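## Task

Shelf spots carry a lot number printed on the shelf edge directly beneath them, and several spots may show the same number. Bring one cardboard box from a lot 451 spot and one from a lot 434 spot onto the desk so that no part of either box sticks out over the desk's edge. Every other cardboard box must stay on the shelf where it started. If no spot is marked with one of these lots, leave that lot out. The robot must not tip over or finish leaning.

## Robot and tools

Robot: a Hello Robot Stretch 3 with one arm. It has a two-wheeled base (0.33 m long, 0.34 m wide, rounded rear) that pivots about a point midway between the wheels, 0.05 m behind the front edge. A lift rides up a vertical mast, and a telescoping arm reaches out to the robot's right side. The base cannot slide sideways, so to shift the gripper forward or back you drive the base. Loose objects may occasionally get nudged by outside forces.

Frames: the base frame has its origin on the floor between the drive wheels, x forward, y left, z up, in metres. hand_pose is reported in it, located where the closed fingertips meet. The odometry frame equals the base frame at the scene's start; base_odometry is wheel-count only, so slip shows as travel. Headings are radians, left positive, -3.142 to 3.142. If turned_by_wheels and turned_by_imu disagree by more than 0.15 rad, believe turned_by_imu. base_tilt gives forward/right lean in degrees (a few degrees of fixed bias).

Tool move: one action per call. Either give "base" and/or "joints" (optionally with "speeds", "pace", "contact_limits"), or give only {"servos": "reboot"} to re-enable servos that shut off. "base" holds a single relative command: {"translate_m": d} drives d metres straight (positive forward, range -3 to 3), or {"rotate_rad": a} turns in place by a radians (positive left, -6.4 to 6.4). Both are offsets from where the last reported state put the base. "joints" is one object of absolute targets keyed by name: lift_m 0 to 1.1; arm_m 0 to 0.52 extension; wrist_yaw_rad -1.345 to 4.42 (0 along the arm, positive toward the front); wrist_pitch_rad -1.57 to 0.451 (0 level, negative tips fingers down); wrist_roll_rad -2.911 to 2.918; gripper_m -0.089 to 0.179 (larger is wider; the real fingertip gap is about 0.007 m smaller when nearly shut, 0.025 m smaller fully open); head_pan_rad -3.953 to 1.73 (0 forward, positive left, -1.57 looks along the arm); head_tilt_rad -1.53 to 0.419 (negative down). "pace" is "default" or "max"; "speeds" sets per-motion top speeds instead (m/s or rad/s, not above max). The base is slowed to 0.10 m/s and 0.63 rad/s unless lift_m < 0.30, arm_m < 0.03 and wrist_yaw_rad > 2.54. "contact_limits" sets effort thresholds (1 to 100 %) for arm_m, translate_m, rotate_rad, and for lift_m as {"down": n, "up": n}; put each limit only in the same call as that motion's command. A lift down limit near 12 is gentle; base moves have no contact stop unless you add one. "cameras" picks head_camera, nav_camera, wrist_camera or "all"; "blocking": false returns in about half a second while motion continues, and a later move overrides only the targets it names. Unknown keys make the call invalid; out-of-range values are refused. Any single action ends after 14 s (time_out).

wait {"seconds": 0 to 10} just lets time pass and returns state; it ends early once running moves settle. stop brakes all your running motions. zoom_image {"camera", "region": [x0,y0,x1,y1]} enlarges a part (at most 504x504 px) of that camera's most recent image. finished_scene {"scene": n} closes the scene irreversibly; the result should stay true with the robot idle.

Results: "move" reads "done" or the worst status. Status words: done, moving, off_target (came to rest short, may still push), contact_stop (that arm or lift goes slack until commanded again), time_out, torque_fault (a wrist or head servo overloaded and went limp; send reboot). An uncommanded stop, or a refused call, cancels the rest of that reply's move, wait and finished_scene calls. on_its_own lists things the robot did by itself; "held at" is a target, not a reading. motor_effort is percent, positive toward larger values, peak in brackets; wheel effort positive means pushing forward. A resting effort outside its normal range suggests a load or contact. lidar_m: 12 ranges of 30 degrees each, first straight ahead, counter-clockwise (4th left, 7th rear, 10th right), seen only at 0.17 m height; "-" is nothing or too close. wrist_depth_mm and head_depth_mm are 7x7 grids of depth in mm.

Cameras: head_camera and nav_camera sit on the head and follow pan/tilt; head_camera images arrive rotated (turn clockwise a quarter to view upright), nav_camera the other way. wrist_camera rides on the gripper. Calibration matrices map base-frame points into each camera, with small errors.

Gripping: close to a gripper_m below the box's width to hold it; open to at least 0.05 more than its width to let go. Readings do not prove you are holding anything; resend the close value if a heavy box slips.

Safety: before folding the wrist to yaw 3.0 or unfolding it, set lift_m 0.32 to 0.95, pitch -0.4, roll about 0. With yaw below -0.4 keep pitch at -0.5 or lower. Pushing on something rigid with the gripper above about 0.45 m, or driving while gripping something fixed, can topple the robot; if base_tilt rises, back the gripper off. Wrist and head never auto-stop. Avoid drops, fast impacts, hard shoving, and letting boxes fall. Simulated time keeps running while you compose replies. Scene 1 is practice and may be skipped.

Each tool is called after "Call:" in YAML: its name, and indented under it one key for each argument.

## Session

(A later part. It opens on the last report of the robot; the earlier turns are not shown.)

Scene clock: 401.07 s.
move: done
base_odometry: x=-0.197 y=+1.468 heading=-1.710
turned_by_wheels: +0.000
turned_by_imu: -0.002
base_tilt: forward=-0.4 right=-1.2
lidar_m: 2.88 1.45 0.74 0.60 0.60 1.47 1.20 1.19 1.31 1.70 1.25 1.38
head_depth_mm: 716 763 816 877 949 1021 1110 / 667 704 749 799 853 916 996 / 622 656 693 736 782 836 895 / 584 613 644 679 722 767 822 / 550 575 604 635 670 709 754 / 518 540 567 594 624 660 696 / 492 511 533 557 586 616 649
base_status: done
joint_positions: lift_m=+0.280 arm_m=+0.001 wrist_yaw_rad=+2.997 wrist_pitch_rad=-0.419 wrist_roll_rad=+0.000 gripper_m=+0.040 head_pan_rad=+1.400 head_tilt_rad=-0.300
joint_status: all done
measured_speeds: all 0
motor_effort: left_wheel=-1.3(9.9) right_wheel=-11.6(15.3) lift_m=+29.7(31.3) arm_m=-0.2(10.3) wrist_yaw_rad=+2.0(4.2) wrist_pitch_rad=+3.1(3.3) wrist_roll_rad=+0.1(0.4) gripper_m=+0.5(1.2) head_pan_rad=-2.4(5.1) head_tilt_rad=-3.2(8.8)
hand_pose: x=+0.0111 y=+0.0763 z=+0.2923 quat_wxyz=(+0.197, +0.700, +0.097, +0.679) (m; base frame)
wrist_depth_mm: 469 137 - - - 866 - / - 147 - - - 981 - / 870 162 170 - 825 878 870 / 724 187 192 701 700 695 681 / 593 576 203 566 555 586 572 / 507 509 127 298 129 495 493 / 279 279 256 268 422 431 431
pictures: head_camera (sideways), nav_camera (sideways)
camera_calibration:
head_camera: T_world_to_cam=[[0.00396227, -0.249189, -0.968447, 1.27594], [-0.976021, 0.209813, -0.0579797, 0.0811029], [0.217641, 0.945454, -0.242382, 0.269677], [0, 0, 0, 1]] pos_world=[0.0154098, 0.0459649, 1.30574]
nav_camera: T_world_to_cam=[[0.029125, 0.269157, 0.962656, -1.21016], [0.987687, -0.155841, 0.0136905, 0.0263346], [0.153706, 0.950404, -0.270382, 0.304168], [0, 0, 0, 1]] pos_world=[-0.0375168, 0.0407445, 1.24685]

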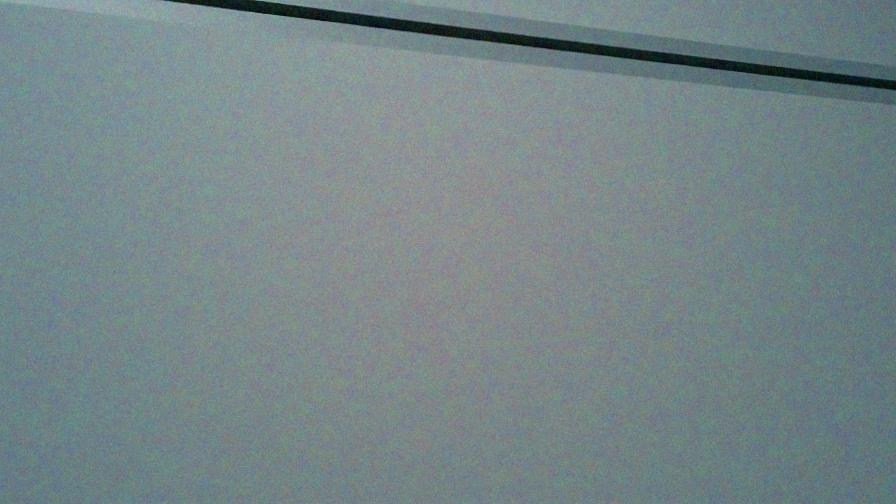

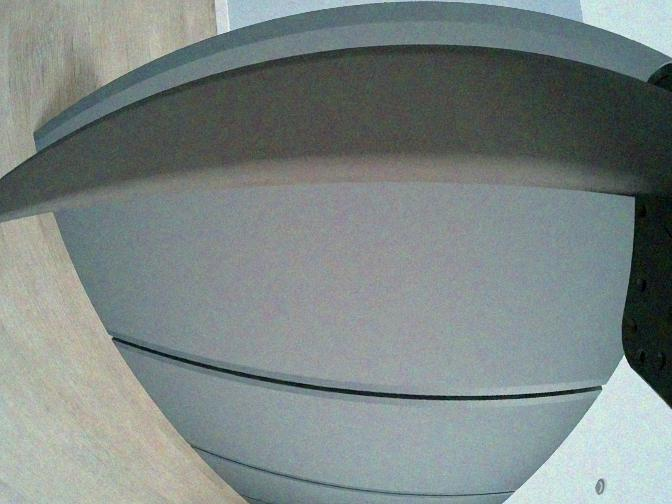

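Call:
move:
  base: {"translate_m": -0.5}

Call:
move:
  base: {"rotate_rad": 1.96}
  joints: {"head_pan_rad": -0.2, "head_tilt_rad": -0.3}
  cameras: ["nav_camera", "head_camera"]

Scene clock: 413.73 s.
move: done
base_odometry: x=-0.128 y=+1.964 heading=-1.710
turned_by_wheels: +0.000
turned_by_imu: +0.000
base_tilt: forward=-0.3 right=-1.4
lidar_m: 3.14 1.03 0.52 0.51 1.77 0.90 0.73 0.73 0.80 1.26 1.86 1.56
head_depth_mm: 495 525 562 602 650 703 764 / 459 487 517 551 590 634 684 / 429 453 479 507 541 577 620 / 454 470 488 508 529 557 590 / 549 573 599 630 664 698 738 / 689 732 778 829 885 946 1022 / 1604 1666 1745 1821 1901 1916 1521
base_status: done
joint_positions: lift_m=+0.280 arm_m=+0.001 wrist_yaw_rad=+2.997 wrist_pitch_rad=-0.419 wrist_roll_rad=+0.000 gripper_m=+0.040 head_pan_rad=+1.400 head_tilt_rad=-0.300
joint_status: not commanded
measured_speeds: all 0
motor_effort: left_wheel=-6.1(9.6) right_wheel=-6.9(15.0) lift_m=+28.5(30.2) arm_m=+5.8(6.4) wrist_yaw_rad=+1.0(3.7) wrist_pitch_rad=+3.1(3.3) wrist_roll_rad=+0.2(0.3) gripper_m=+0.4(1.1) head_pan_rad=-2.4(3.5) head_tilt_rad=-2.8(4.0)
hand_pose: x=+0.0110 y=+0.0763 z=+0.2923 quat_wxyz=(+0.197, +0.700, +0.097, +0.679) (m; base frame)
wrist_depth_mm: - 137 - - 525 - - / - 148 - - 572 - - / 911 162 875 857 614 - 837 / 726 187 659 709 672 688 691 / 596 580 203 564 564 579 571 / 514 507 127 298 129 493 486 / 281 280 257 267 419 433 429
pictures: none

Scene clock: 417.60 s.
move: done
base_odometry: x=-0.128 y=+1.964 heading=+0.250
turned_by_wheels: +1.960
turned_by_imu: +1.928
base_tilt: forward=-0.4 right=-1.3
lidar_m: 1.88 1.02 0.75 0.73 0.76 1.05 1.86 1.57 1.91 1.57 0.59 0.51
head_depth_mm: 509 511 514 515 520 524 529 / 639 643 644 651 657 662 668 / 1688 1745 1831 881 886 900 912 / 1656 1722 1821 1931 2024 2007 1548 / 1613 1689 1768 1864 1977 1980 1527 / 1595 1666 1731 1817 1927 1971 1526 / 1556 1624 1696 1797 1872 1927 1523
base_status: done
joint_positions: lift_m=+0.280 arm_m=+0.001 wrist_yaw_rad=+2.997 wrist_pitch_rad=-0.419 wrist_roll_rad=+0.000 gripper_m=+0.040 head_pan_rad=-0.201 head_tilt_rad=-0.300
joint_status: all done
measured_speeds: all 0
motor_effort: left_wheel=-8.6(13.3) right_wheel=+9.0(12.4) lift_m=+27.2(28.8) arm_m=-3.9(7.2) wrist_yaw_rad=+1.6(3.5) wrist_pitch_rad=+3.2(3.3) wrist_roll_rad=+0.0(0.3) gripper_m=+0.4(0.9) head_pan_rad=+3.4(5.7) head_tilt_rad=-2.7(6.2)
hand_pose: x=+0.0110 y=+0.0763 z=+0.2923 quat_wxyz=(+0.197, +0.700, +0.097, +0.679) (m; base frame)
wrist_depth_mm: - 137 - - - - - / - 148 - - - - - / - 161 171 807 825 831 817 / 721 186 656 708 700 698 685 / 596 584 203 564 562 578 571 / 508 506 127 298 129 491 493 / 278 279 257 268 419 430 428
pictures: head_camera (sideways), nav_camera (sideways)
camera_calibration:
head_camera: T_world_to_cam=[[-0.249188, 0.00347017, -0.968449, 1.27748], [0.23887, 0.969318, -0.0579894, 0.0736979], [0.938534, -0.245784, -0.242371, 0.265267], [0, 0, 0, 1]] pos_world=[0.0517667, -0.0106716, 1.30574]
nav_camera: T_world_to_cam=[[0.268159, -0.0371606, 0.962658, -1.2116], [-0.185275, -0.982591, 0.0136804, 0.0334687], [0.945391, -0.182025, -0.270375, 0.299405], [0, 0, 0, 1]] pos_world=[0.0480471, 0.0423616, 1.24685]

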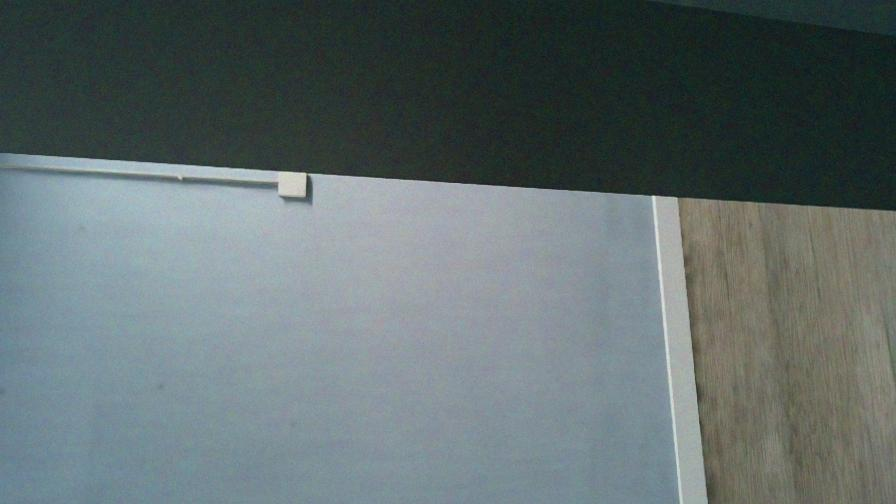

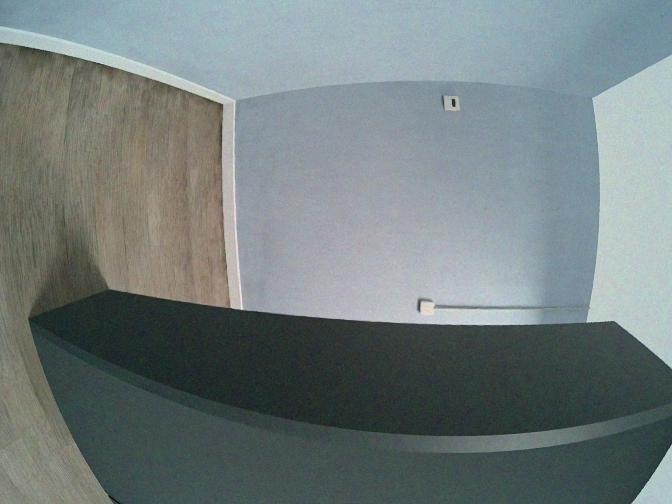

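Call:
move:
  base: {"rotate_rad": 0.3}

Call:
move:
  base: {"translate_m": 0.5}

Call:
move:
  base: {"rotate_rad": -0.3}

Call:
move:
  base: {"translate_m": 0.9}
  contact_limits: {"translate_m": 40}
  joints: {"head_pan_rad": -1.57, "head_tilt_rad": -0.3}
  cameras: ["nav_camera", "head_camera"]

Scene clock: 435.30 s.
move: done
base_odometry: x=-0.128 y=+1.964 heading=+0.549
turned_by_wheels: +0.300
turned_by_imu: +0.294
base_tilt: forward=-0.3 right=-1.2
lidar_m: 1.35 0.82 0.73 0.73 0.87 1.59 1.57 1.91 3.56 0.79 0.51 0.63
head_depth_mm: 1589 1665 1743 1817 1918 1947 1428 / 1605 1679 1763 1857 1941 2005 1547 / 1613 1687 1784 1858 1960 2015 1548 / 1641 1711 1794 1872 1979 1999 1532 / 1649 1706 1811 1904 2010 2000 1526 / 1671 1745 1833 1918 2041 1976 1529 / 1551 1598 1645 1677 1727 1764 1522
base_status: done
joint_positions: lift_m=+0.280 arm_m=+0.001 wrist_yaw_rad=+2.997 wrist_pitch_rad=-0.419 wrist_roll_rad=+0.000 gripper_m=+0.040 head_pan_rad=-0.200 head_tilt_rad=-0.300
joint_status: not commanded
measured_speeds: all 0
motor_effort: left_wheel=-9.1(12.1) right_wheel=+8.7(12.2) lift_m=+26.7(27.3) arm_m=-11.4(13.3) wrist_yaw_rad=+1.4(3.2) wrist_pitch_rad=+3.1(3.2) wrist_roll_rad=+0.0(0.4) gripper_m=+0.3(0.9) head_pan_rad=+3.4(4.0) head_tilt_rad=-2.5(3.7)
hand_pose: x=+0.0110 y=+0.0763 z=+0.2923 quat_wxyz=(+0.197, +0.700, +0.097, +0.679) (m; base frame)
wrist_depth_mm: - 137 - - - - 618 / - 148 - - - - - / 925 162 195 830 795 - - / 730 186 657 696 707 691 688 / 597 575 203 561 561 580 585 / 511 509 127 299 129 496 493 / 281 279 256 268 420 430 426
pictures: none

Scene clock: 440.77 s.
move: done
base_odometry: x=+0.298 y=+2.225 heading=+0.549
turned_by_wheels: +0.000
turned_by_imu: +0.000
base_tilt: forward=-0.5 right=-1.2
lidar_m: 1.07 0.65 0.58 0.58 0.69 1.27 2.06 2.27 0.44 0.44 0.53 1.41
head_depth_mm: 1189 1241 1286 1358 1431 1506 1550 / 1189 1249 1315 1375 1442 1519 1552 / 1205 1259 1317 1389 1460 1547 1547 / 1217 1271 1336 1409 1480 1561 1540 / 1230 1283 1347 1419 1494 1579 1532 / 1232 1306 1358 1427 1515 1601 1529 / 1230 1270 1296 1324 1372 1411 1427
base_status: done
joint_positions: lift_m=+0.280 arm_m=+0.001 wrist_yaw_rad=+2.997 wrist_pitch_rad=-0.419 wrist_roll_rad=+0.000 gripper_m=+0.040 head_pan_rad=-0.200 head_tilt_rad=-0.300
joint_status: not commanded
measured_speeds: all 0
motor_effort: left_wheel=-0.1(8.7) right_wheel=+10.7(13.8) lift_m=+24.9(27.1) arm_m=-10.5(12.6) wrist_yaw_rad=+1.4(3.3) wrist_pitch_rad=+3.2(3.3) wrist_roll_rad=+0.1(0.4) gripper_m=+0.3(0.9) head_pan_rad=+3.0(3.9) head_tilt_rad=-2.7(3.3)
hand_pose: x=+0.0110 y=+0.0763 z=+0.2923 quat_wxyz=(+0.197, +0.700, +0.097, +0.679) (m; base frame)
wrist_depth_mm: - 137 604 582 549 532 505 / - 147 157 626 602 572 546 / 830 162 170 - 626 616 589 / 727 187 220 689 676 644 - / 609 571 203 572 563 573 571 / 506 509 127 298 129 498 489 / 279 280 257 268 424 433 432
pictures: none

Scene clock: 442.33 s.
move: done
base_odometry: x=+0.298 y=+2.225 heading=+0.250
turned_by_wheels: -0.300
turned_by_imu: -0.295
base_tilt: forward=-0.3 right=-1.1
lidar_m: 1.41 0.81 0.60 0.58 0.60 0.83 2.34 2.06 2.81 0.44 0.46 1.46
head_depth_mm: 1320 1395 1461 1548 1653 1746 1557 / 1288 1347 1425 1503 1593 1686 1545 / 1263 1324 1390 1471 1547 1657 1546 / 1230 1298 1351 1425 1510 1604 1538 / 1207 1261 1325 1392 1468 1563 1543 / 1187 1238 1293 1360 1440 1511 1522 / 1160 1213 1269 1332 1399 1479 1509
base_status: done
joint_positions: lift_m=+0.280 arm_m=+0.001 wrist_yaw_rad=+2.997 wrist_pitch_rad=-0.419 wrist_roll_rad=+0.000 gripper_m=+0.040 head_pan_rad=-0.200 head_tilt_rad=-0.300
joint_status: not commanded
measured_speeds: all 0
motor_effort: left_wheel=+7.6(12.0) right_wheel=-9.4(12.5) lift_m=+25.0(25.8) arm_m=-10.1(10.8) wrist_yaw_rad=+2.1(3.7) wrist_pitch_rad=+3.1(3.3) wrist_roll_rad=-0.3(0.3) gripper_m=+0.2(0.7) head_pan_rad=+2.7(3.5) head_tilt_rad=-2.6(3.4)
hand_pose: x=+0.0110 y=+0.0763 z=+0.2923 quat_wxyz=(+0.197, +0.700, +0.097, +0.679) (m; base frame)
wrist_depth_mm: 539 137 557 577 591 602 615 / 586 148 605 615 631 634 - / 622 162 171 - - - - / 672 183 192 685 707 697 692 / 604 582 204 563 562 581 571 / 510 507 127 298 129 495 488 / 278 278 257 268 422 430 426
pictures: none

Scene clock: 451.13 s.
move: done
base_odometry: x=+1.170 y=+2.447 heading=+0.250
turned_by_wheels: +0.000
turned_by_imu: +0.001
base_tilt: forward=-0.4 right=-1.3
lidar_m: 0.52 0.54 0.58 0.57 0.59 0.82 2.34 0.67 1.35 1.93 0.73 0.54
head_depth_mm: 1795 2027 2110 1376 1413 1483 1466 / 2853 2123 2168 2293 2375 1966 1549 / 3073 3767 - - 2921 2019 1544 / 3092 3730 - - 2892 2011 1528 / 3013 3720 - - 2882 1979 1537 / 2128 2184 2232 2290 2353 1985 1529 / 1439 1463 1487 1523 1551 1589 1463
base_status: done
joint_positions: lift_m=+0.280 arm_m=+0.001 wrist_yaw_rad=+2.997 wrist_pitch_rad=-0.419 wrist_roll_rad=+0.000 gripper_m=+0.040 head_pan_rad=-1.570 head_tilt_rad=-0.300
joint_status: all done
measured_speeds: all 0
motor_effort: left_wheel=+6.5(11.8) right_wheel=+3.2(10.8) lift_m=+23.4(25.7) arm_m=-11.1(11.7) wrist_yaw_rad=+1.6(4.1) wrist_pitch_rad=+3.3(3.3) wrist_roll_rad=-0.1(0.4) gripper_m=+0.3(0.9) head_pan_rad=+3.4(4.8) head_tilt_rad=-2.4(6.8)
contact_limits: translate_m 40 (maximum 100)
hand_pose: x=+0.0110 y=+0.0763 z=+0.2923 quat_wxyz=(+0.197, +0.700, +0.097, +0.679) (m; base frame)
wrist_depth_mm: 529 137 551 564 583 590 592 / 575 148 593 623 620 633 634 / 617 162 193 - - - 642 / - 182 192 681 675 694 555 / 597 574 203 569 556 578 551 / 513 505 127 299 129 494 495 / 279 279 257 268 422 433 428
pictures: head_camera (sideways), nav_camera (sideways)
camera_calibration:
head_camera: T_world_to_cam=[[-0.0464866, 0.244832, -0.96845, 1.27624], [0.997516, -0.0399806, -0.0579892, 0.0690175], [-0.0529168, -0.968741, -0.242365, 0.271367], [0, 0, 0, 1]] pos_world=[0.00484158, -0.0468192, 1.30574]
nav_camera: T_world_to_cam=[[0.0173001, -0.270158, 0.962661, -1.21007], [-0.99979, -0.0152628, 0.013684, 0.0384886], [0.0109961, -0.962695, -0.270365, 0.305093], [0, 0, 0, 1]] pos_world=[0.05606, -0.0326114, 1.24685]

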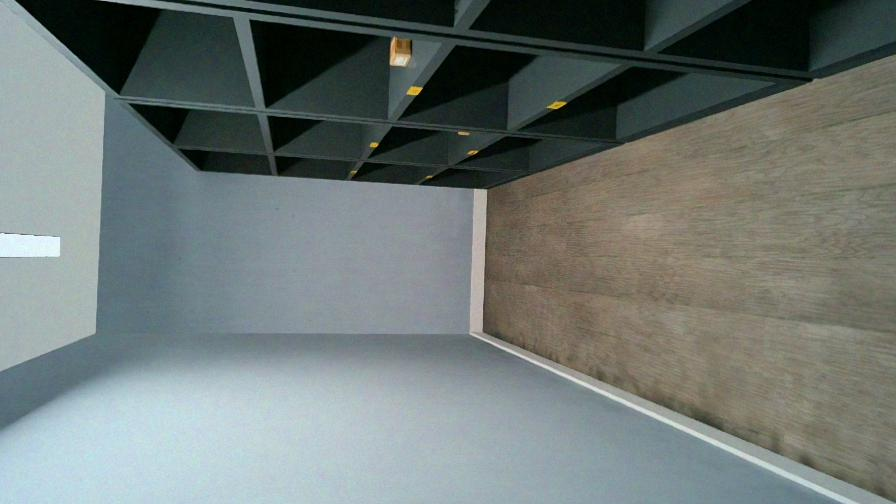

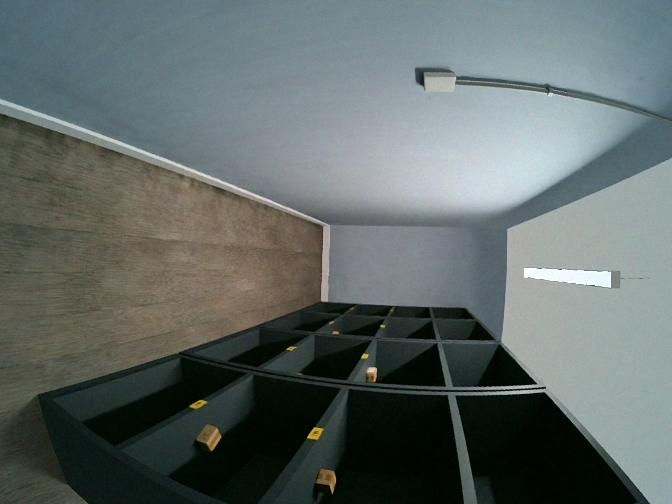

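Call:
move:
  base: {"translate_m": 0.1}

Call:
move:
  base: {"rotate_rad": -1.571}
  joints: {"head_pan_rad": -1.2}
  cameras: ["nav_camera", "head_camera"]

Scene clock: 463.90 s.
move: done
base_odometry: x=+1.267 y=+2.472 heading=+0.250
turned_by_wheels: +0.000
turned_by_imu: +0.000
base_tilt: forward=-0.3 right=-1.2
lidar_m: 0.42 0.44 0.58 0.57 0.59 0.81 2.33 0.74 1.45 1.55 0.59 0.43
head_depth_mm: 2621 2057 2136 2247 1889 1693 1517 / 3041 2907 2996 2793 2403 2022 1556 / 3066 3812 - - 2891 2014 1554 / 3106 3791 - - 2888 2001 1541 / 2789 3508 3608 3816 2777 1990 1548 / 1714 1749 1802 1871 1901 1833 1522 / 1168 1181 1201 1228 1258 1284 1313
base_status: done
joint_positions: lift_m=+0.280 arm_m=+0.001 wrist_yaw_rad=+2.997 wrist_pitch_rad=-0.419 wrist_roll_rad=+0.000 gripper_m=+0.040 head_pan_rad=-1.570 head_tilt_rad=-0.300
joint_status: not commanded
measured_speeds: all 0
motor_effort: left_wheel=+7.2(13.1) right_wheel=+2.3(7.8) lift_m=+24.2(24.6) arm_m=-11.7(12.7) wrist_yaw_rad=+1.5(3.2) wrist_pitch_rad=+3.1(3.3) wrist_roll_rad=+0.1(0.3) gripper_m=+0.5(0.8) head_pan_rad=+3.4(3.9) head_tilt_rad=-2.0(3.2)
hand_pose: x=+0.0110 y=+0.0763 z=+0.2923 quat_wxyz=(+0.197, +0.700, +0.097, +0.679) (m; base frame)
wrist_depth_mm: 527 137 552 558 576 580 481 / 580 148 587 609 613 620 483 / 621 162 194 - - 692 492 / - 182 191 681 670 671 498 / 599 573 203 571 556 577 485 / 510 509 126 301 129 497 472 / 280 279 256 267 422 431 431
pictures: none

Scene clock: 467.27 s.
move: done
base_odometry: x=+1.267 y=+2.472 heading=-1.321
turned_by_wheels: -1.571
turned_by_imu: -1.545
base_tilt: forward=-0.3 right=-1.1
lidar_m: 1.47 0.58 0.43 0.42 0.44 0.58 0.57 0.59 0.83 2.46 0.74 1.45
head_depth_mm: 2779 2892 2998 3150 2964 2047 1561 / 2860 3010 3120 3264 2937 2035 1543 / 2963 3125 3265 3399 2914 2023 1554 / 2677 3183 3338 3467 2703 1927 1551 / 802 839 880 931 983 1046 1116 / 667 692 721 752 787 827 872 / 612 638 1203 1007 794 1128 905
base_status: done
joint_positions: lift_m=+0.280 arm_m=+0.001 wrist_yaw_rad=+2.997 wrist_pitch_rad=-0.419 wrist_roll_rad=+0.000 gripper_m=+0.040 head_pan_rad=-1.199 head_tilt_rad=-0.300
joint_status: all done
measured_speeds: all 0
motor_effort: left_wheel=+7.9(12.2) right_wheel=-9.4(13.4) lift_m=+25.4(25.4) arm_m=-12.7(13.5) wrist_yaw_rad=+2.0(3.1) wrist_pitch_rad=+3.1(3.3) wrist_roll_rad=+0.0(0.3) gripper_m=+0.3(0.8) head_pan_rad=-3.0(5.2) head_tilt_rad=-2.4(2.8)
hand_pose: x=+0.0110 y=+0.0763 z=+0.2923 quat_wxyz=(+0.197, +0.700, +0.097, +0.679) (m; base frame)
wrist_depth_mm: 405 137 417 430 435 444 453 / 440 147 452 468 473 484 494 / 481 162 485 507 528 527 536 / 532 188 192 540 - - - / 560 559 201 549 540 578 572 / 508 508 127 299 129 492 490 / 280 280 256 266 425 432 428
pictures: head_camera (sideways), nav_camera (sideways)
camera_calibration:
head_camera: T_world_to_cam=[[-0.131994, 0.211396, -0.968447, 1.27675], [0.944287, 0.323974, -0.0579834, 0.06938], [0.301494, -0.922146, -0.242381, 0.269215], [0, 0, 0, 1]] pos_world=[0.0218428, -0.0441221, 1.30574]
nav_camera: T_world_to_cam=[[0.113941, -0.245564, 0.962661, -1.21067], [-0.926426, -0.376227, 0.0136809, 0.0380373], [0.358819, -0.893393, -0.270365, 0.302947], [0, 0, 0, 1]] pos_world=[0.06448, -0.0123349, 1.24685]

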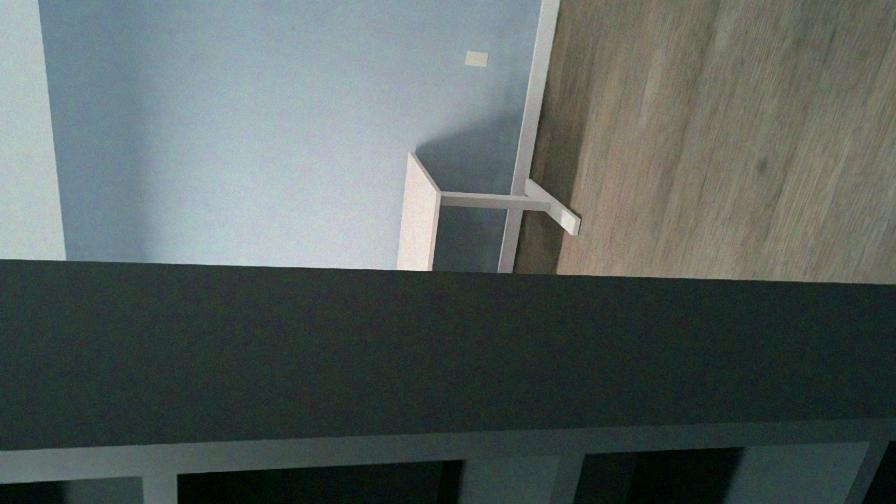

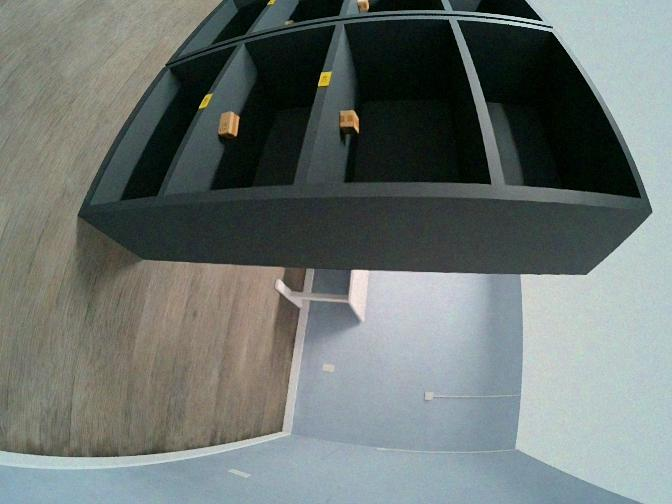

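Call:
move:
  base: {"translate_m": 0.55}
  joints: {"head_pan_rad": -1.57, "head_tilt_rad": -0.45}
  cameras: ["nav_camera", "head_camera"]

Call:
move:
  joints: {"head_pan_rad": -0.75, "head_tilt_rad": -0.35}
  cameras: ["nav_camera", "head_camera"]

Scene clock: 483.40 s.
move: done
base_odometry: x=+1.403 y=+1.939 heading=-1.321
turned_by_wheels: +0.000
turned_by_imu: +0.000
base_tilt: forward=-0.4 right=-1.2
lidar_m: 1.43 0.56 0.42 0.40 0.42 0.59 1.11 1.16 1.62 0.60 1.07 0.99
head_depth_mm: 2793 2986 3166 2979 2287 1728 1370 / 495 2983 3175 3385 2250 1702 1357 / 528 632 575 628 678 763 1285 / 614 934 1007 801 1157 996 858 / 629 939 1007 795 1180 991 867 / 649 939 1005 785 1186 983 866 / 667 939 1010 775 1186 952 862
base_status: done
joint_positions: lift_m=+0.280 arm_m=+0.001 wrist_yaw_rad=+2.997 wrist_pitch_rad=-0.419 wrist_roll_rad=+0.000 gripper_m=+0.040 head_pan_rad=-1.570 head_tilt_rad=-0.450
joint_status: all done
measured_speeds: all 0
motor_effort: left_wheel=+5.3(13.1) right_wheel=+6.5(10.7) lift_m=+26.4(26.9) arm_m=-11.0(13.4) wrist_yaw_rad=+0.6(3.6) wrist_pitch_rad=+3.1(3.2) wrist_roll_rad=-0.1(0.3) gripper_m=+0.4(1.0) head_pan_rad=+3.7(4.6) head_tilt_rad=+4.5(8.0)
hand_pose: x=+0.0110 y=+0.0763 z=+0.2923 quat_wxyz=(+0.197, +0.700, +0.097, +0.679) (m; base frame)
wrist_depth_mm: 389 137 402 413 421 427 438 / 429 148 438 449 459 469 477 / 467 162 471 491 505 520 522 / 510 187 512 537 546 - - / 546 536 202 542 159 571 569 / 510 505 127 299 129 491 490 / 280 280 257 268 425 431 430
pictures: head_camera (sideways), nav_camera (sideways)
camera_calibration:
head_camera: T_world_to_cam=[[-0.0465815, 0.386884, -0.920951, 1.21419], [0.997507, -0.0309154, -0.0634409, 0.0760996], [-0.0530159, -0.92161, -0.384479, 0.456319], [0, 0, 0, 1]] pos_world=[0.00484101, -0.0468498, 1.29848]
nav_camera: T_world_to_cam=[[0.0173807, -0.411129, 0.911411, -1.14312], [-0.999791, -0.0169885, 0.0114028, 0.0414728], [0.0107955, -0.911419, -0.411338, 0.488498], [0, 0, 0, 1]] pos_world=[0.0560588, -0.02404, 1.24232]

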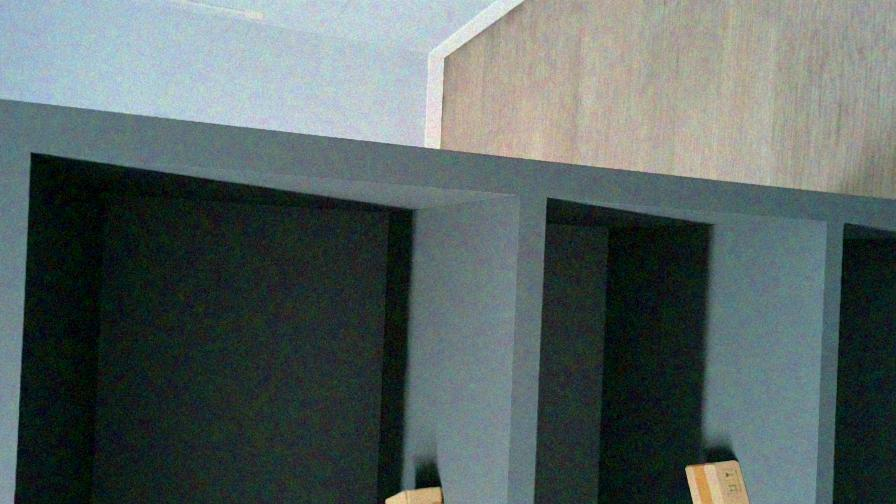

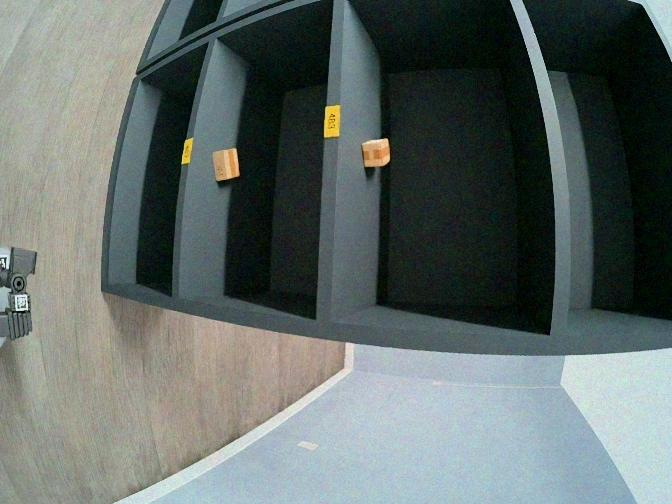

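Scene clock: 484.40 s.
move: done
base_odometry: x=+1.403 y=+1.939 heading=-1.321
turned_by_wheels: +0.000
turned_by_imu: +0.000
base_tilt: forward=-0.2 right=-1.2
lidar_m: 1.42 0.56 0.42 0.40 0.42 0.59 1.11 1.16 1.62 0.60 1.07 0.99
head_depth_mm: 1016 908 1101 1087 754 1151 862 / 1034 938 1171 1120 1272 1140 886 / 937 964 1069 1087 1229 1130 1274 / 852 894 964 987 1107 1128 1269 / 883 934 989 1058 1121 1209 1279 / 1626 1643 1803 1849 1627 1759 1467 / 1526 1583 1659 1767 1837 1820 1446
base_status: not commanded
joint_positions: lift_m=+0.280 arm_m=+0.001 wrist_yaw_rad=+2.997 wrist_pitch_rad=-0.419 wrist_roll_rad=+0.000 gripper_m=+0.040 head_pan_rad=-0.726 head_tilt_rad=-0.347
joint_status: all done
measured_speeds: all 0
motor_effort: left_wheel=+4.9(5.9) right_wheel=+5.8(7.0) lift_m=+26.1(26.8) arm_m=-11.4(11.7) wrist_yaw_rad=+1.7(2.8) wrist_pitch_rad=+3.1(3.2) wrist_roll_rad=-0.1(0.3) gripper_m=+0.1(0.7) head_pan_rad=-0.8(5.3) head_tilt_rad=+2.6(8.8)
hand_pose: x=+0.0110 y=+0.0763 z=+0.2923 quat_wxyz=(+0.197, +0.700, +0.097, +0.679) (m; base frame)
wrist_depth_mm: 390 137 402 416 425 429 436 / 423 147 437 454 460 469 478 / 468 162 476 498 503 516 527 / 514 187 506 537 545 - - / 545 537 202 551 158 570 575 / 508 508 127 301 129 493 492 / 280 278 257 268 421 431 428
pictures: head_camera (sideways), nav_camera (sideways)
camera_calibration:
head_camera: T_world_to_cam=[[-0.247289, 0.157791, -0.956007, 1.26118], [0.690897, 0.720476, -0.0597973, 0.073247], [0.679345, -0.67529, -0.287183, 0.325159], [0, 0, 0, 1]] pos_world=[0.0403732, -0.0321978, 1.30345]
nav_camera: T_world_to_cam=[[0.246656, -0.196321, 0.949009, -1.19361], [-0.652754, -0.757459, 0.0129617, 0.0372372], [0.716291, -0.622667, -0.314981, 0.358815], [0, 0, 0, 1]] pos_world=[0.0617016, 0.0172976, 1.24528]

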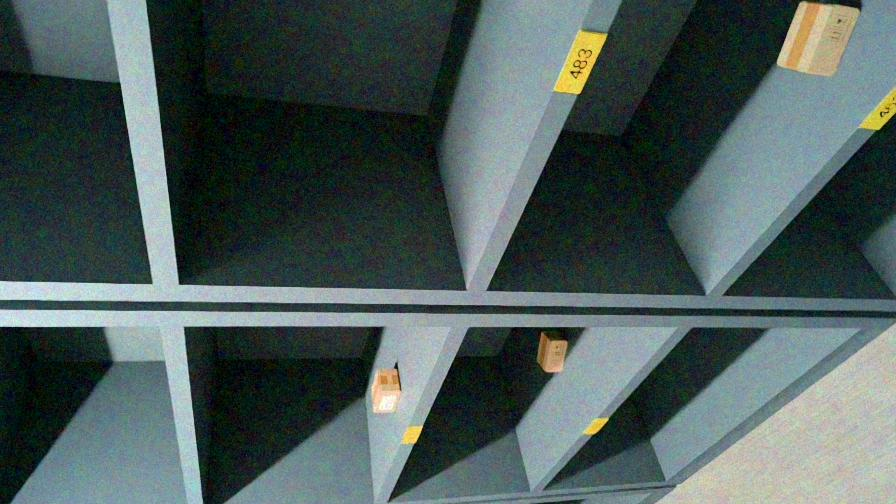

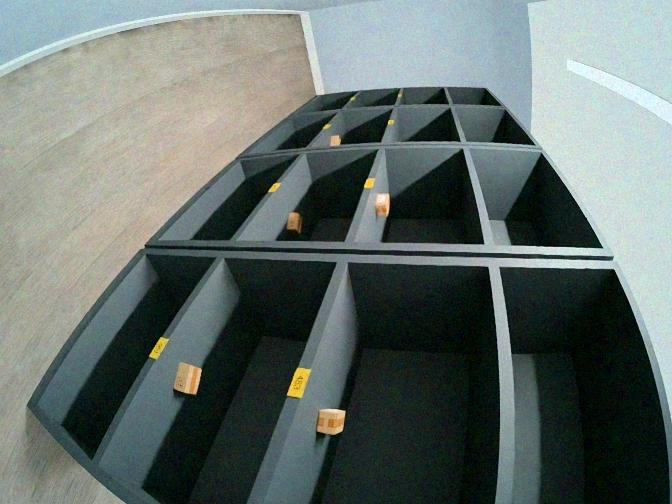

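Call:
zoom_image:
  camera: "head_camera"
  region: [370, 394, 640, 464]

Call:
zoom_image:
  camera: "nav_camera"
  region: [130, 320, 330, 440]

Call:
zoom_image:
  camera: "nav_camera"
  region: [250, 80, 430, 240]

Scaled by 1.867 from the camera's 896x504 image, which has a finer 1280x720 frame.

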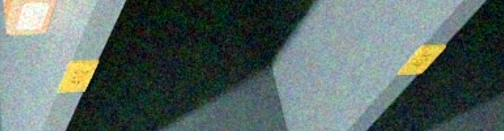

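Scaled by 2.520 from the camera's 672x504 image, which has a finer 792x594 frame.

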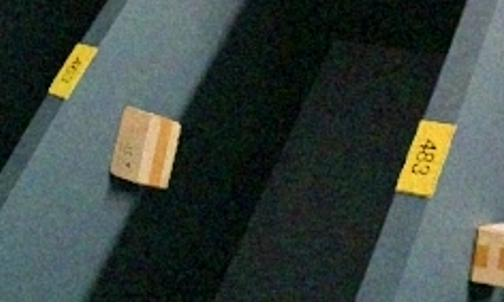

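Scaled by 2.800 from the camera's 672x504 image, which has a finer 792x594 frame.

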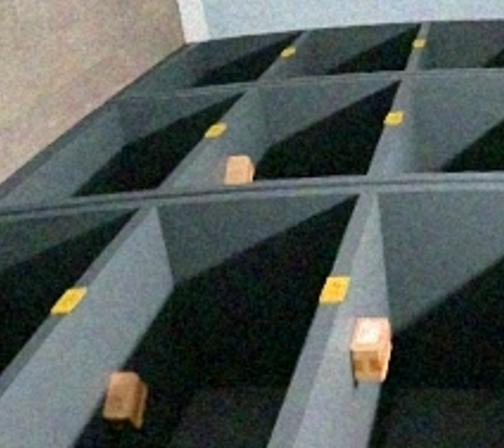

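Call:
move:
  base: {"translate_m": 0.9}
  joints: {"head_pan_rad": -1.1, "head_tilt_rad": -0.35}
  cameras: ["nav_camera", "head_camera"]

Call:
zoom_image:
  camera: "nav_camera"
  region: [140, 120, 400, 380]

Scene clock: 506.97 s.
move: done
base_odometry: x=+1.626 y=+1.067 heading=-1.321
turned_by_wheels: +0.000
turned_by_imu: +0.000
base_tilt: forward=-0.3 right=-1.4
lidar_m: 1.34 0.52 0.39 0.38 0.40 0.56 1.67 1.14 1.11 0.63 1.13 1.04
head_depth_mm: 884 920 975 1004 702 1094 885 / 921 966 1026 1043 742 1135 877 / 975 1011 1083 1092 786 1128 878 / 1027 1051 1153 1071 1266 1081 902 / 1088 1094 1231 1061 1354 1105 960 / 1050 1068 1170 1044 1295 1103 1330 / 935 940 1012 1016 1112 1104 1244
base_status: done
joint_positions: lift_m=+0.280 arm_m=+0.001 wrist_yaw_rad=+2.997 wrist_pitch_rad=-0.419 wrist_roll_rad=+0.000 gripper_m=+0.040 head_pan_rad=-1.100 head_tilt_rad=-0.350
joint_status: all done
measured_speeds: all 0
motor_effort: left_wheel=+8.0(11.8) right_wheel=+1.7(12.1) lift_m=+27.6(28.6) arm_m=-9.2(11.1) wrist_yaw_rad=+1.1(3.6) wrist_pitch_rad=+3.2(3.3) wrist_roll_rad=-0.3(0.4) gripper_m=+0.0(1.3) head_pan_rad=+3.5(5.4) head_tilt_rad=-3.5(7.4)
hand_pose: x=+0.0110 y=+0.0763 z=+0.2923 quat_wxyz=(+0.197, +0.700, +0.097, +0.679) (m; base frame)
wrist_depth_mm: 368 137 384 387 400 404 414 / 404 148 412 426 437 441 450 / 441 162 442 465 478 484 496 / 483 187 478 511 524 532 543 / 513 516 203 543 164 560 553 / 513 509 127 299 130 493 493 / 278 278 257 268 424 431 430
pictures: head_camera (sideways), nav_camera (sideways)
camera_calibration:
head_camera: T_world_to_cam=[[-0.174143, 0.240134, -0.954992, 1.25944], [0.906138, 0.418712, -0.0599484, 0.072139], [0.385471, -0.875794, -0.290511, 0.331363], [0, 0, 0, 1]] pos_world=[0.026224, -0.042435, 1.30335]
nav_camera: T_world_to_cam=[[0.159466, -0.275765, 0.947905, -1.19163], [-0.884224, -0.466884, 0.0129267, 0.0387458], [0.438997, -0.840222, -0.31829, 0.364798], [0, 0, 0, 1]] pos_world=[0.0641389, -0.00400859, 1.24517]

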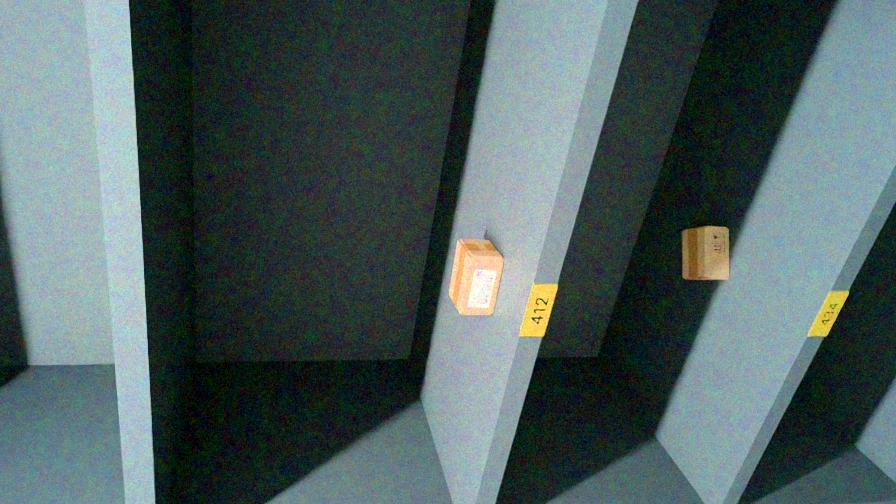

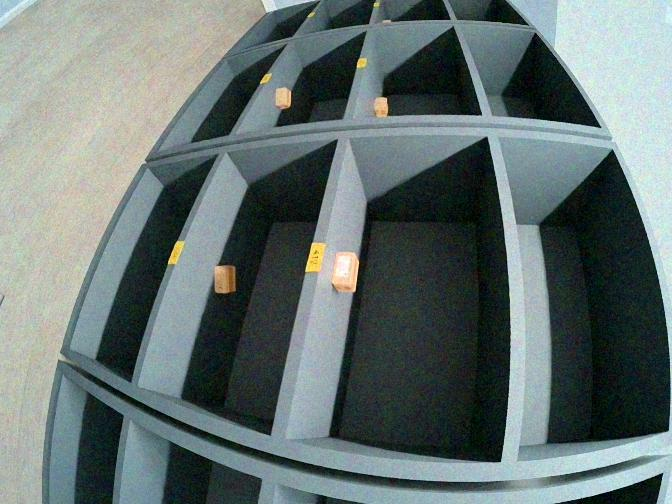

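Scaled by 1.938 from the camera's 672x504 image, which has a finer 792x594 frame.

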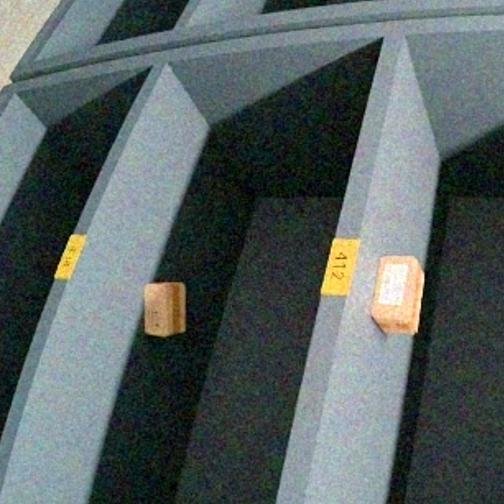

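Call:
zoom_image:
  camera: "head_camera"
  region: [780, 270, 880, 350]

Scaled by 5.040 from the camera's 896x504 image, which has a finer 1280x720 frame.

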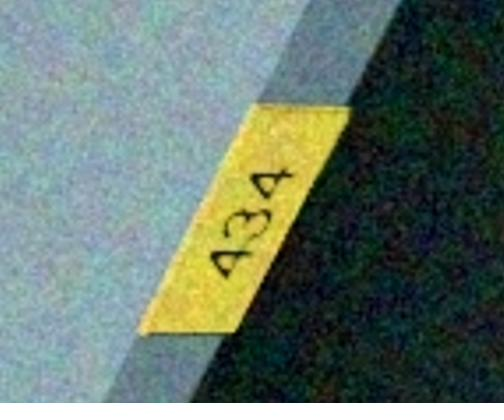

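Call:
move:
  base: {"rotate_rad": -0.3}
  joints: {"lift_m": 0.6}

Call:
move:
  base: {"translate_m": 0.395}

Call:
move:
  base: {"rotate_rad": 0.3}
  joints: {"lift_m": 0.78, "head_pan_rad": -1.57, "head_tilt_rad": -0.5}
  cameras: ["head_camera"]

Call:
move:
  joints: {"wrist_yaw_rad": 0.0, "gripper_m": 0.179}

Call:
move:
  joints: {"wrist_pitch_rad": -0.6, "arm_m": 0.1}
  cameras: ["wrist_camera"]

Scene clock: 531.60 s.
move: done
base_odometry: x=+1.626 y=+1.067 heading=-1.620
turned_by_wheels: -0.300
turned_by_imu: -0.294
base_tilt: forward=-0.1 right=-1.1
lidar_m: 1.87 0.78 0.44 0.38 0.38 0.44 0.76 2.00 1.14 0.63 1.08 1.03
head_depth_mm: 500 527 555 590 626 1053 862 / 879 649 660 603 645 676 724 / 894 953 1006 1043 732 1122 853 / 912 975 1028 1065 728 1121 874 / 928 998 1056 1059 767 1107 869 / 951 1017 1073 1041 764 1064 887 / 969 1036 1103 1029 1257 1099 888
base_status: done
joint_positions: lift_m=+0.600 arm_m=+0.001 wrist_yaw_rad=+2.997 wrist_pitch_rad=-0.419 wrist_roll_rad=+0.000 gripper_m=+0.040 head_pan_rad=-1.100 head_tilt_rad=-0.350
joint_status: all done
measured_speeds: all 0
motor_effort: left_wheel=+8.5(11.8) right_wheel=-9.4(13.2) lift_m=+30.5(33.7) arm_m=-9.0(9.5) wrist_yaw_rad=+1.6(3.6) wrist_pitch_rad=+3.1(3.3) wrist_roll_rad=+0.0(0.3) gripper_m=+0.1(1.0) head_pan_rad=+3.1(4.0) head_tilt_rad=-3.4(4.3)
hand_pose: x=+0.0110 y=+0.0764 z=+0.6124 quat_wxyz=(+0.197, +0.700, +0.097, +0.679) (m; base frame)
wrist_depth_mm: 319 137 379 418 455 513 - / 345 148 410 450 501 536 - / 375 162 439 493 538 - - / 395 188 466 530 - - - / 431 457 203 - 152 - 984 / 469 516 126 - 127 865 855 / 511 - 256 746 755 768 754
pictures: none

Scene clock: 536.67 s.
move: done
base_odometry: x=+1.607 y=+0.672 heading=-1.620
turned_by_wheels: +0.000
turned_by_imu: +0.000
base_tilt: forward=-0.3 right=-1.3
lidar_m: 1.48 0.99 0.56 0.49 0.48 0.56 0.97 1.42 0.65 0.77 0.89 0.69
head_depth_mm: 426 830 870 913 662 1018 891 / 431 842 888 930 656 1051 884 / 439 863 909 943 620 1041 852 / 446 877 930 968 637 1077 869 / 453 897 948 983 638 1110 871 / 525 905 964 961 632 1067 865 / 540 755 811 829 666 904 852
base_status: done
joint_positions: lift_m=+0.600 arm_m=+0.001 wrist_yaw_rad=+2.997 wrist_pitch_rad=-0.419 wrist_roll_rad=+0.000 gripper_m=+0.040 head_pan_rad=-1.100 head_tilt_rad=-0.350
joint_status: not commanded
measured_speeds: all 0
motor_effort: left_wheel=+6.8(12.5) right_wheel=+3.9(10.2) lift_m=+23.4(29.8) arm_m=-10.5(11.1) wrist_yaw_rad=+2.5(3.5) wrist_pitch_rad=+3.2(3.3) wrist_roll_rad=+0.0(0.3) gripper_m=+0.2(1.2) head_pan_rad=+3.0(3.6) head_tilt_rad=-2.1(3.6)
hand_pose: x=+0.0110 y=+0.0764 z=+0.6124 quat_wxyz=(+0.197, +0.700, +0.097, +0.679) (m; base frame)
wrist_depth_mm: 392 137 473 520 - - - / 432 148 512 537 - - - / 467 162 171 - - - - / 500 187 188 - - - - / 537 199 201 - 153 980 - / - - 126 820 129 868 882 / - - 263 761 747 772 760
pictures: none

Scene clock: 539.13 s.
move: done
base_odometry: x=+1.607 y=+0.672 heading=-1.321
turned_by_wheels: +0.300
turned_by_imu: +0.295
base_tilt: forward=-0.3 right=-1.2
lidar_m: 1.69 0.67 0.50 0.48 0.51 0.70 2.13 1.34 0.65 0.97 0.69 1.43
head_depth_mm: 792 857 937 732 976 959 827 / 791 861 930 728 1099 959 818 / 796 861 935 717 1123 952 818 / 796 864 939 646 1124 942 813 / 799 863 931 643 1123 911 810 / 800 865 929 693 1115 938 827 / 800 868 933 687 1107 928 827
base_status: done
joint_positions: lift_m=+0.780 arm_m=+0.001 wrist_yaw_rad=+2.997 wrist_pitch_rad=-0.419 wrist_roll_rad=+0.000 gripper_m=+0.040 head_pan_rad=-1.573 head_tilt_rad=-0.504
joint_status: all done
measured_speeds: all 0
motor_effort: left_wheel=-8.3(11.9) right_wheel=+8.4(12.4) lift_m=+30.7(32.8) arm_m=-11.9(12.3) wrist_yaw_rad=+2.7(3.9) wrist_pitch_rad=+3.1(3.2) wrist_roll_rad=+0.0(0.3) gripper_m=+0.3(0.9) head_pan_rad=+3.3(5.3) head_tilt_rad=+1.3(8.6)
hand_pose: x=+0.0110 y=+0.0764 z=+0.7924 quat_wxyz=(+0.197, +0.700, +0.097, +0.679) (m; base frame)
wrist_depth_mm: 461 137 478 487 494 504 516 / 499 148 513 525 535 537 541 / 538 161 171 - - - - / - 178 189 - - - - / - - 201 - 152 - - / - - 127 - 127 - - / - - 256 913 894 915 944
pictures: head_camera (sideways)
camera_calibration:
head_camera: T_world_to_cam=[[-0.0452393, 0.435996, -0.898811, 1.18532], [0.997414, -0.0305802, -0.0650361, 0.0782296], [-0.0558412, -0.899429, -0.433485, 0.520069], [0, 0, 0, 1]] pos_world=[0.00463704, -0.0466383, 1.29591]

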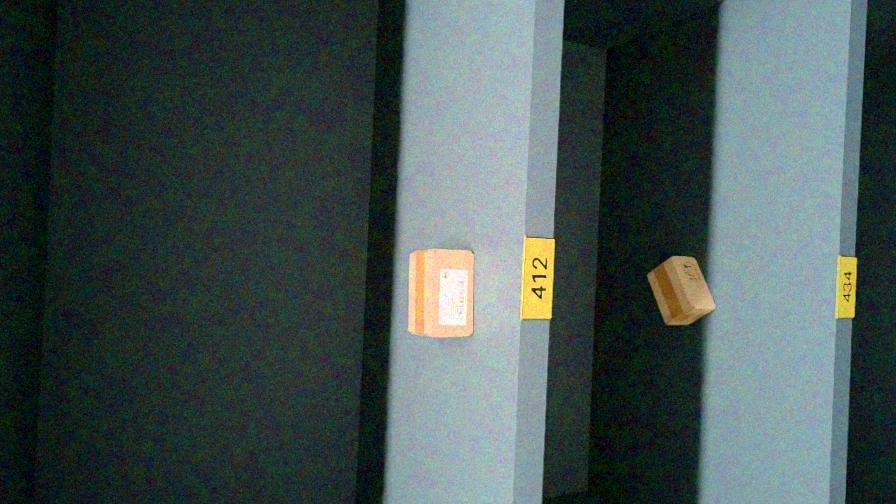

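Scene clock: 541.63 s.
move: done
base_odometry: x=+1.607 y=+0.672 heading=-1.321
turned_by_wheels: +0.000
turned_by_imu: +0.000
base_tilt: forward=-0.3 right=-1.2
lidar_m: 1.69 0.67 0.50 0.48 0.51 0.71 2.14 1.34 0.65 0.97 0.69 1.43
head_depth_mm: 791 856 932 739 982 964 806 / 795 859 933 733 1104 960 804 / 793 859 936 725 1099 953 819 / 798 861 937 644 1126 932 772 / 799 863 931 642 1122 916 810 / 801 867 928 700 1124 940 789 / 806 867 930 692 1109 936 826
base_status: not commanded
joint_positions: lift_m=+0.780 arm_m=+0.001 wrist_yaw_rad=+0.003 wrist_pitch_rad=-0.419 wrist_roll_rad=+0.000 gripper_m=+0.179 head_pan_rad=-1.570 head_tilt_rad=-0.500
joint_status: all done
measured_speeds: all 0
motor_effort: left_wheel=-8.3(8.5) right_wheel=+9.0(10.4) lift_m=+30.4(31.0) arm_m=-13.0(13.7) wrist_yaw_rad=-3.4(7.3) wrist_pitch_rad=+3.0(3.2) wrist_roll_rad=+0.0(0.3) gripper_m=+0.3(83.4) head_pan_rad=+3.3(4.4) head_tilt_rad=+4.0(4.9)
hand_pose: x=-0.0208 y=-0.3698 z=+0.7924 quat_wxyz=(+0.692, +0.148, -0.691, -0.146) (m; base frame)
wrist_depth_mm: 503 - - - - - - / 504 - - - - 685 - / 484 - - - - 730 - / 507 - - 590 - - - / 494 147 527 521 521 517 519 / 118 141 465 463 461 455 - / - 825 - - - - 105
pictures: none

Scene clock: 543.60 s.
move: done
base_odometry: x=+1.607 y=+0.672 heading=-1.321
turned_by_wheels: +0.000
turned_by_imu: +0.000
base_tilt: forward=-0.2 right=-1.2
lidar_m: 1.69 0.67 0.50 0.48 0.51 0.71 2.14 1.34 0.66 0.97 0.69 1.43
head_depth_mm: 791 857 931 740 981 964 321 / 795 856 935 731 1107 963 312 / 797 857 937 726 1104 958 303 / 798 859 938 644 1124 932 334 / 799 864 937 643 1128 914 788 / 800 869 928 701 1119 940 810 / 799 868 932 692 1111 932 826
base_status: not commanded
joint_positions: lift_m=+0.780 arm_m=+0.100 wrist_yaw_rad=+0.003 wrist_pitch_rad=-0.610 wrist_roll_rad=+0.000 gripper_m=+0.179 head_pan_rad=-1.570 head_tilt_rad=-0.500
joint_status: all done
measured_speeds: all 0
motor_effort: left_wheel=-8.3(8.6) right_wheel=+9.3(9.7) lift_m=+29.9(30.8) arm_m=+13.2(14.7) wrist_yaw_rad=-2.5(4.6) wrist_pitch_rad=+1.4(3.8) wrist_roll_rad=-0.1(0.3) gripper_m=+0.7(1.0) head_pan_rad=+3.6(4.0) head_tilt_rad=+4.1(4.6)
hand_pose: x=-0.0210 y=-0.4412 z=+0.7522 quat_wxyz=(+0.675, +0.214, -0.674, -0.212) (m; base frame)
wrist_depth_mm: 498 - - - - - 595 / 499 - - - - - - / 488 - - 495 - 527 540 / 496 504 500 498 491 487 472 / 445 437 435 431 430 429 422 / - 144 398 396 391 383 377 / - - - - - - 105
pictures: wrist_camera
camera_calibration:
wrist_camera: T_world_to_cam=[[-0.998906, -0.0341579, -0.0319516, -0.00532601], [-0.00279631, 0.725519, -0.688197, 0.870278], [0.0466888, -0.687354, -0.72482, 0.409121], [0, 0, 0, 1]] pos_world=[-0.021988, -0.350374, 0.895292]

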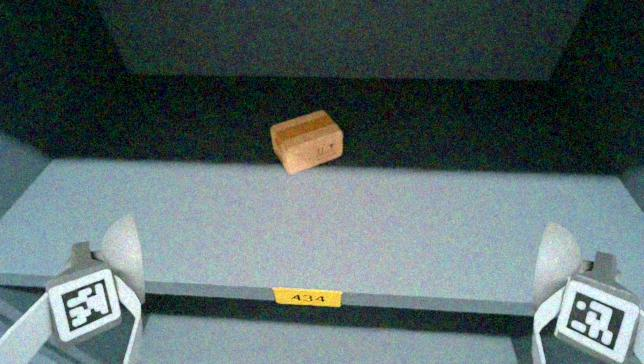

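Call:
zoom_image:
  camera: "wrist_camera"
  region: [250, 95, 370, 185]

Scaled by 4.200.

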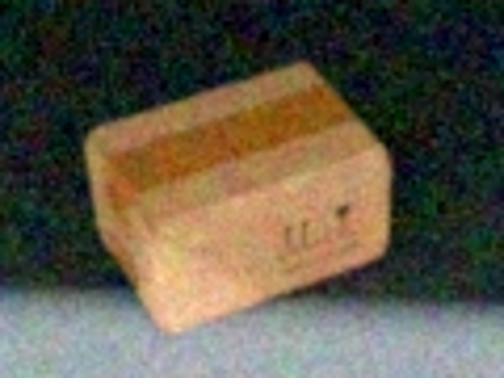

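Call:
move:
  base: {"translate_m": -0.037}
  joints: {"wrist_yaw_rad": 0.45, "lift_m": 0.7}

Call:
move:
  joints: {"arm_m": 0.36}
  contact_limits: {"arm_m": 32}
  cameras: ["wrist_camera", "head_camera"]

Scene clock: 571.83 s.
move: done
base_odometry: x=+1.597 y=+0.708 heading=-1.320
turned_by_wheels: +0.000
turned_by_imu: +0.000
base_tilt: forward=-0.3 right=-1.2
lidar_m: 1.69 0.67 0.50 0.48 0.51 0.71 2.15 1.35 0.63 0.97 0.71 0.77
head_depth_mm: 791 852 931 741 888 932 806 / 794 855 932 732 1105 959 800 / 794 856 933 722 1093 953 780 / 796 859 938 718 1122 948 789 / 797 862 938 634 1121 914 770 / 799 863 929 696 1120 938 809 / 803 867 932 693 1112 934 805
base_status: done
joint_positions: lift_m=+0.700 arm_m=+0.100 wrist_yaw_rad=+0.447 wrist_pitch_rad=-0.611 wrist_roll_rad=+0.000 gripper_m=+0.179 head_pan_rad=-1.570 head_tilt_rad=-0.500
joint_status: all done
measured_speeds: all 0
motor_effort: left_wheel=-4.8(12.2) right_wheel=-7.6(9.7) lift_m=+23.3(27.1) arm_m=+11.7(12.7) wrist_yaw_rad=+2.8(5.2) wrist_pitch_rad=+1.6(1.7) wrist_roll_rad=+0.1(0.3) gripper_m=+1.0(1.1) head_pan_rad=+4.0(4.0) head_tilt_rad=+3.2(4.5)
hand_pose: x=+0.0632 y=-0.4218 z=+0.6720 quat_wxyz=(+0.705, +0.357, -0.610, -0.058) (m; base frame)
wrist_depth_mm: 396 458 - - - - - / 432 480 528 516 446 502 499 / - 475 459 446 432 430 433 / - 597 407 381 381 378 374 / - 145 875 355 336 334 331 / 122 843 844 - 324 302 293 / 751 777 790 - - - 105
pictures: none

Scene clock: 574.97 s.
move: done
base_odometry: x=+1.597 y=+0.708 heading=-1.320
turned_by_wheels: +0.000
turned_by_imu: +0.000
base_tilt: forward=-0.2 right=-1.1
lidar_m: 1.69 0.67 0.50 0.49 0.51 0.71 2.14 1.34 0.63 0.97 0.71 0.77
head_depth_mm: 792 854 928 739 893 930 804 / 790 858 936 734 1107 904 390 / 796 858 932 723 578 583 821 / 797 862 934 713 583 608 816 / 797 864 938 637 1127 909 813 / 798 864 926 696 1122 910 808 / 801 869 935 692 1111 938 806
base_status: not commanded
joint_positions: lift_m=+0.700 arm_m=+0.360 wrist_yaw_rad=+0.447 wrist_pitch_rad=-0.611 wrist_roll_rad=+0.000 gripper_m=+0.179 head_pan_rad=-1.570 head_tilt_rad=-0.500
joint_status: all done
measured_speeds: all 0
motor_effort: left_wheel=-4.9(5.6) right_wheel=-7.9(8.6) lift_m=+27.5(28.0) arm_m=+12.9(15.2) wrist_yaw_rad=+1.7(3.6) wrist_pitch_rad=+1.7(1.7) wrist_roll_rad=-0.1(0.3) gripper_m=+0.9(1.3) head_pan_rad=+2.7(3.7) head_tilt_rad=+3.3(4.3)
contact_limits: arm_m 32 (drawing in: default 31, maximum 55; extending or still: default 40, maximum 69)
hand_pose: x=+0.0632 y=-0.6818 z=+0.6720 quat_wxyz=(+0.705, +0.357, -0.610, -0.058) (m; base frame)
wrist_depth_mm: 373 453 - - - - - / 392 468 523 498 - - - / 407 455 450 446 429 412 - / 395 388 388 383 380 378 362 / 346 341 339 291 282 332 329 / 123 289 301 284 274 295 293 / 264 266 270 270 268 260 105
pictures: head_camera (sideways), wrist_camera
camera_calibration:
head_camera: T_world_to_cam=[[-0.0466209, 0.432196, -0.900574, 1.18764], [0.99751, -0.0276147, -0.0648918, 0.0779898], [-0.0529151, -0.901357, -0.429833, 0.515318], [0, 0, 0, 1]] pos_world=[0.00484117, -0.0466531, 1.29612]
wrist_camera: T_world_to_cam=[[-0.887452, -0.459785, -0.0320511, -0.229188], [-0.314388, 0.654732, -0.687377, 0.960683], [0.33703, -0.599937, -0.725594, 0.223385], [0, 0, 0, 1]] pos_world=[0.0233468, -0.600349, 0.815092]

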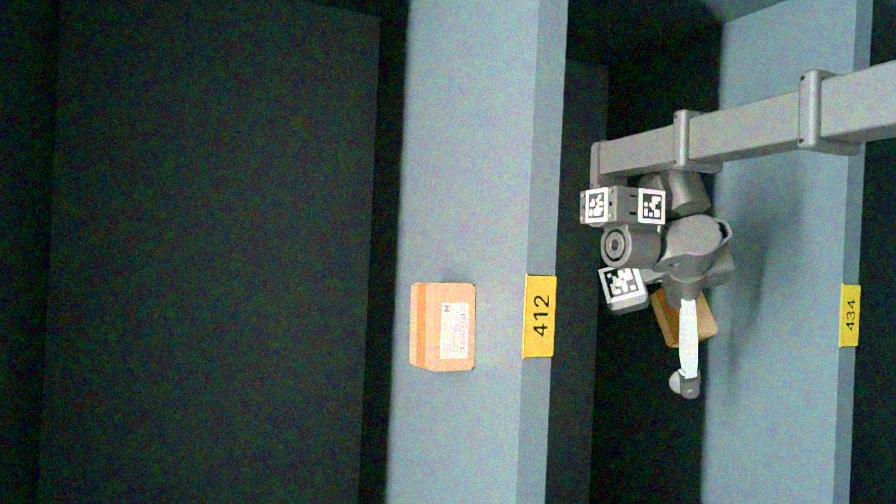

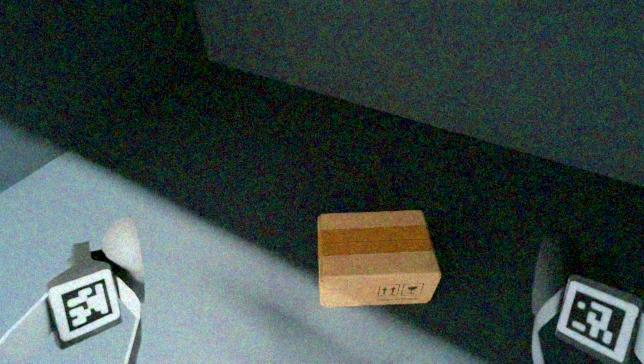

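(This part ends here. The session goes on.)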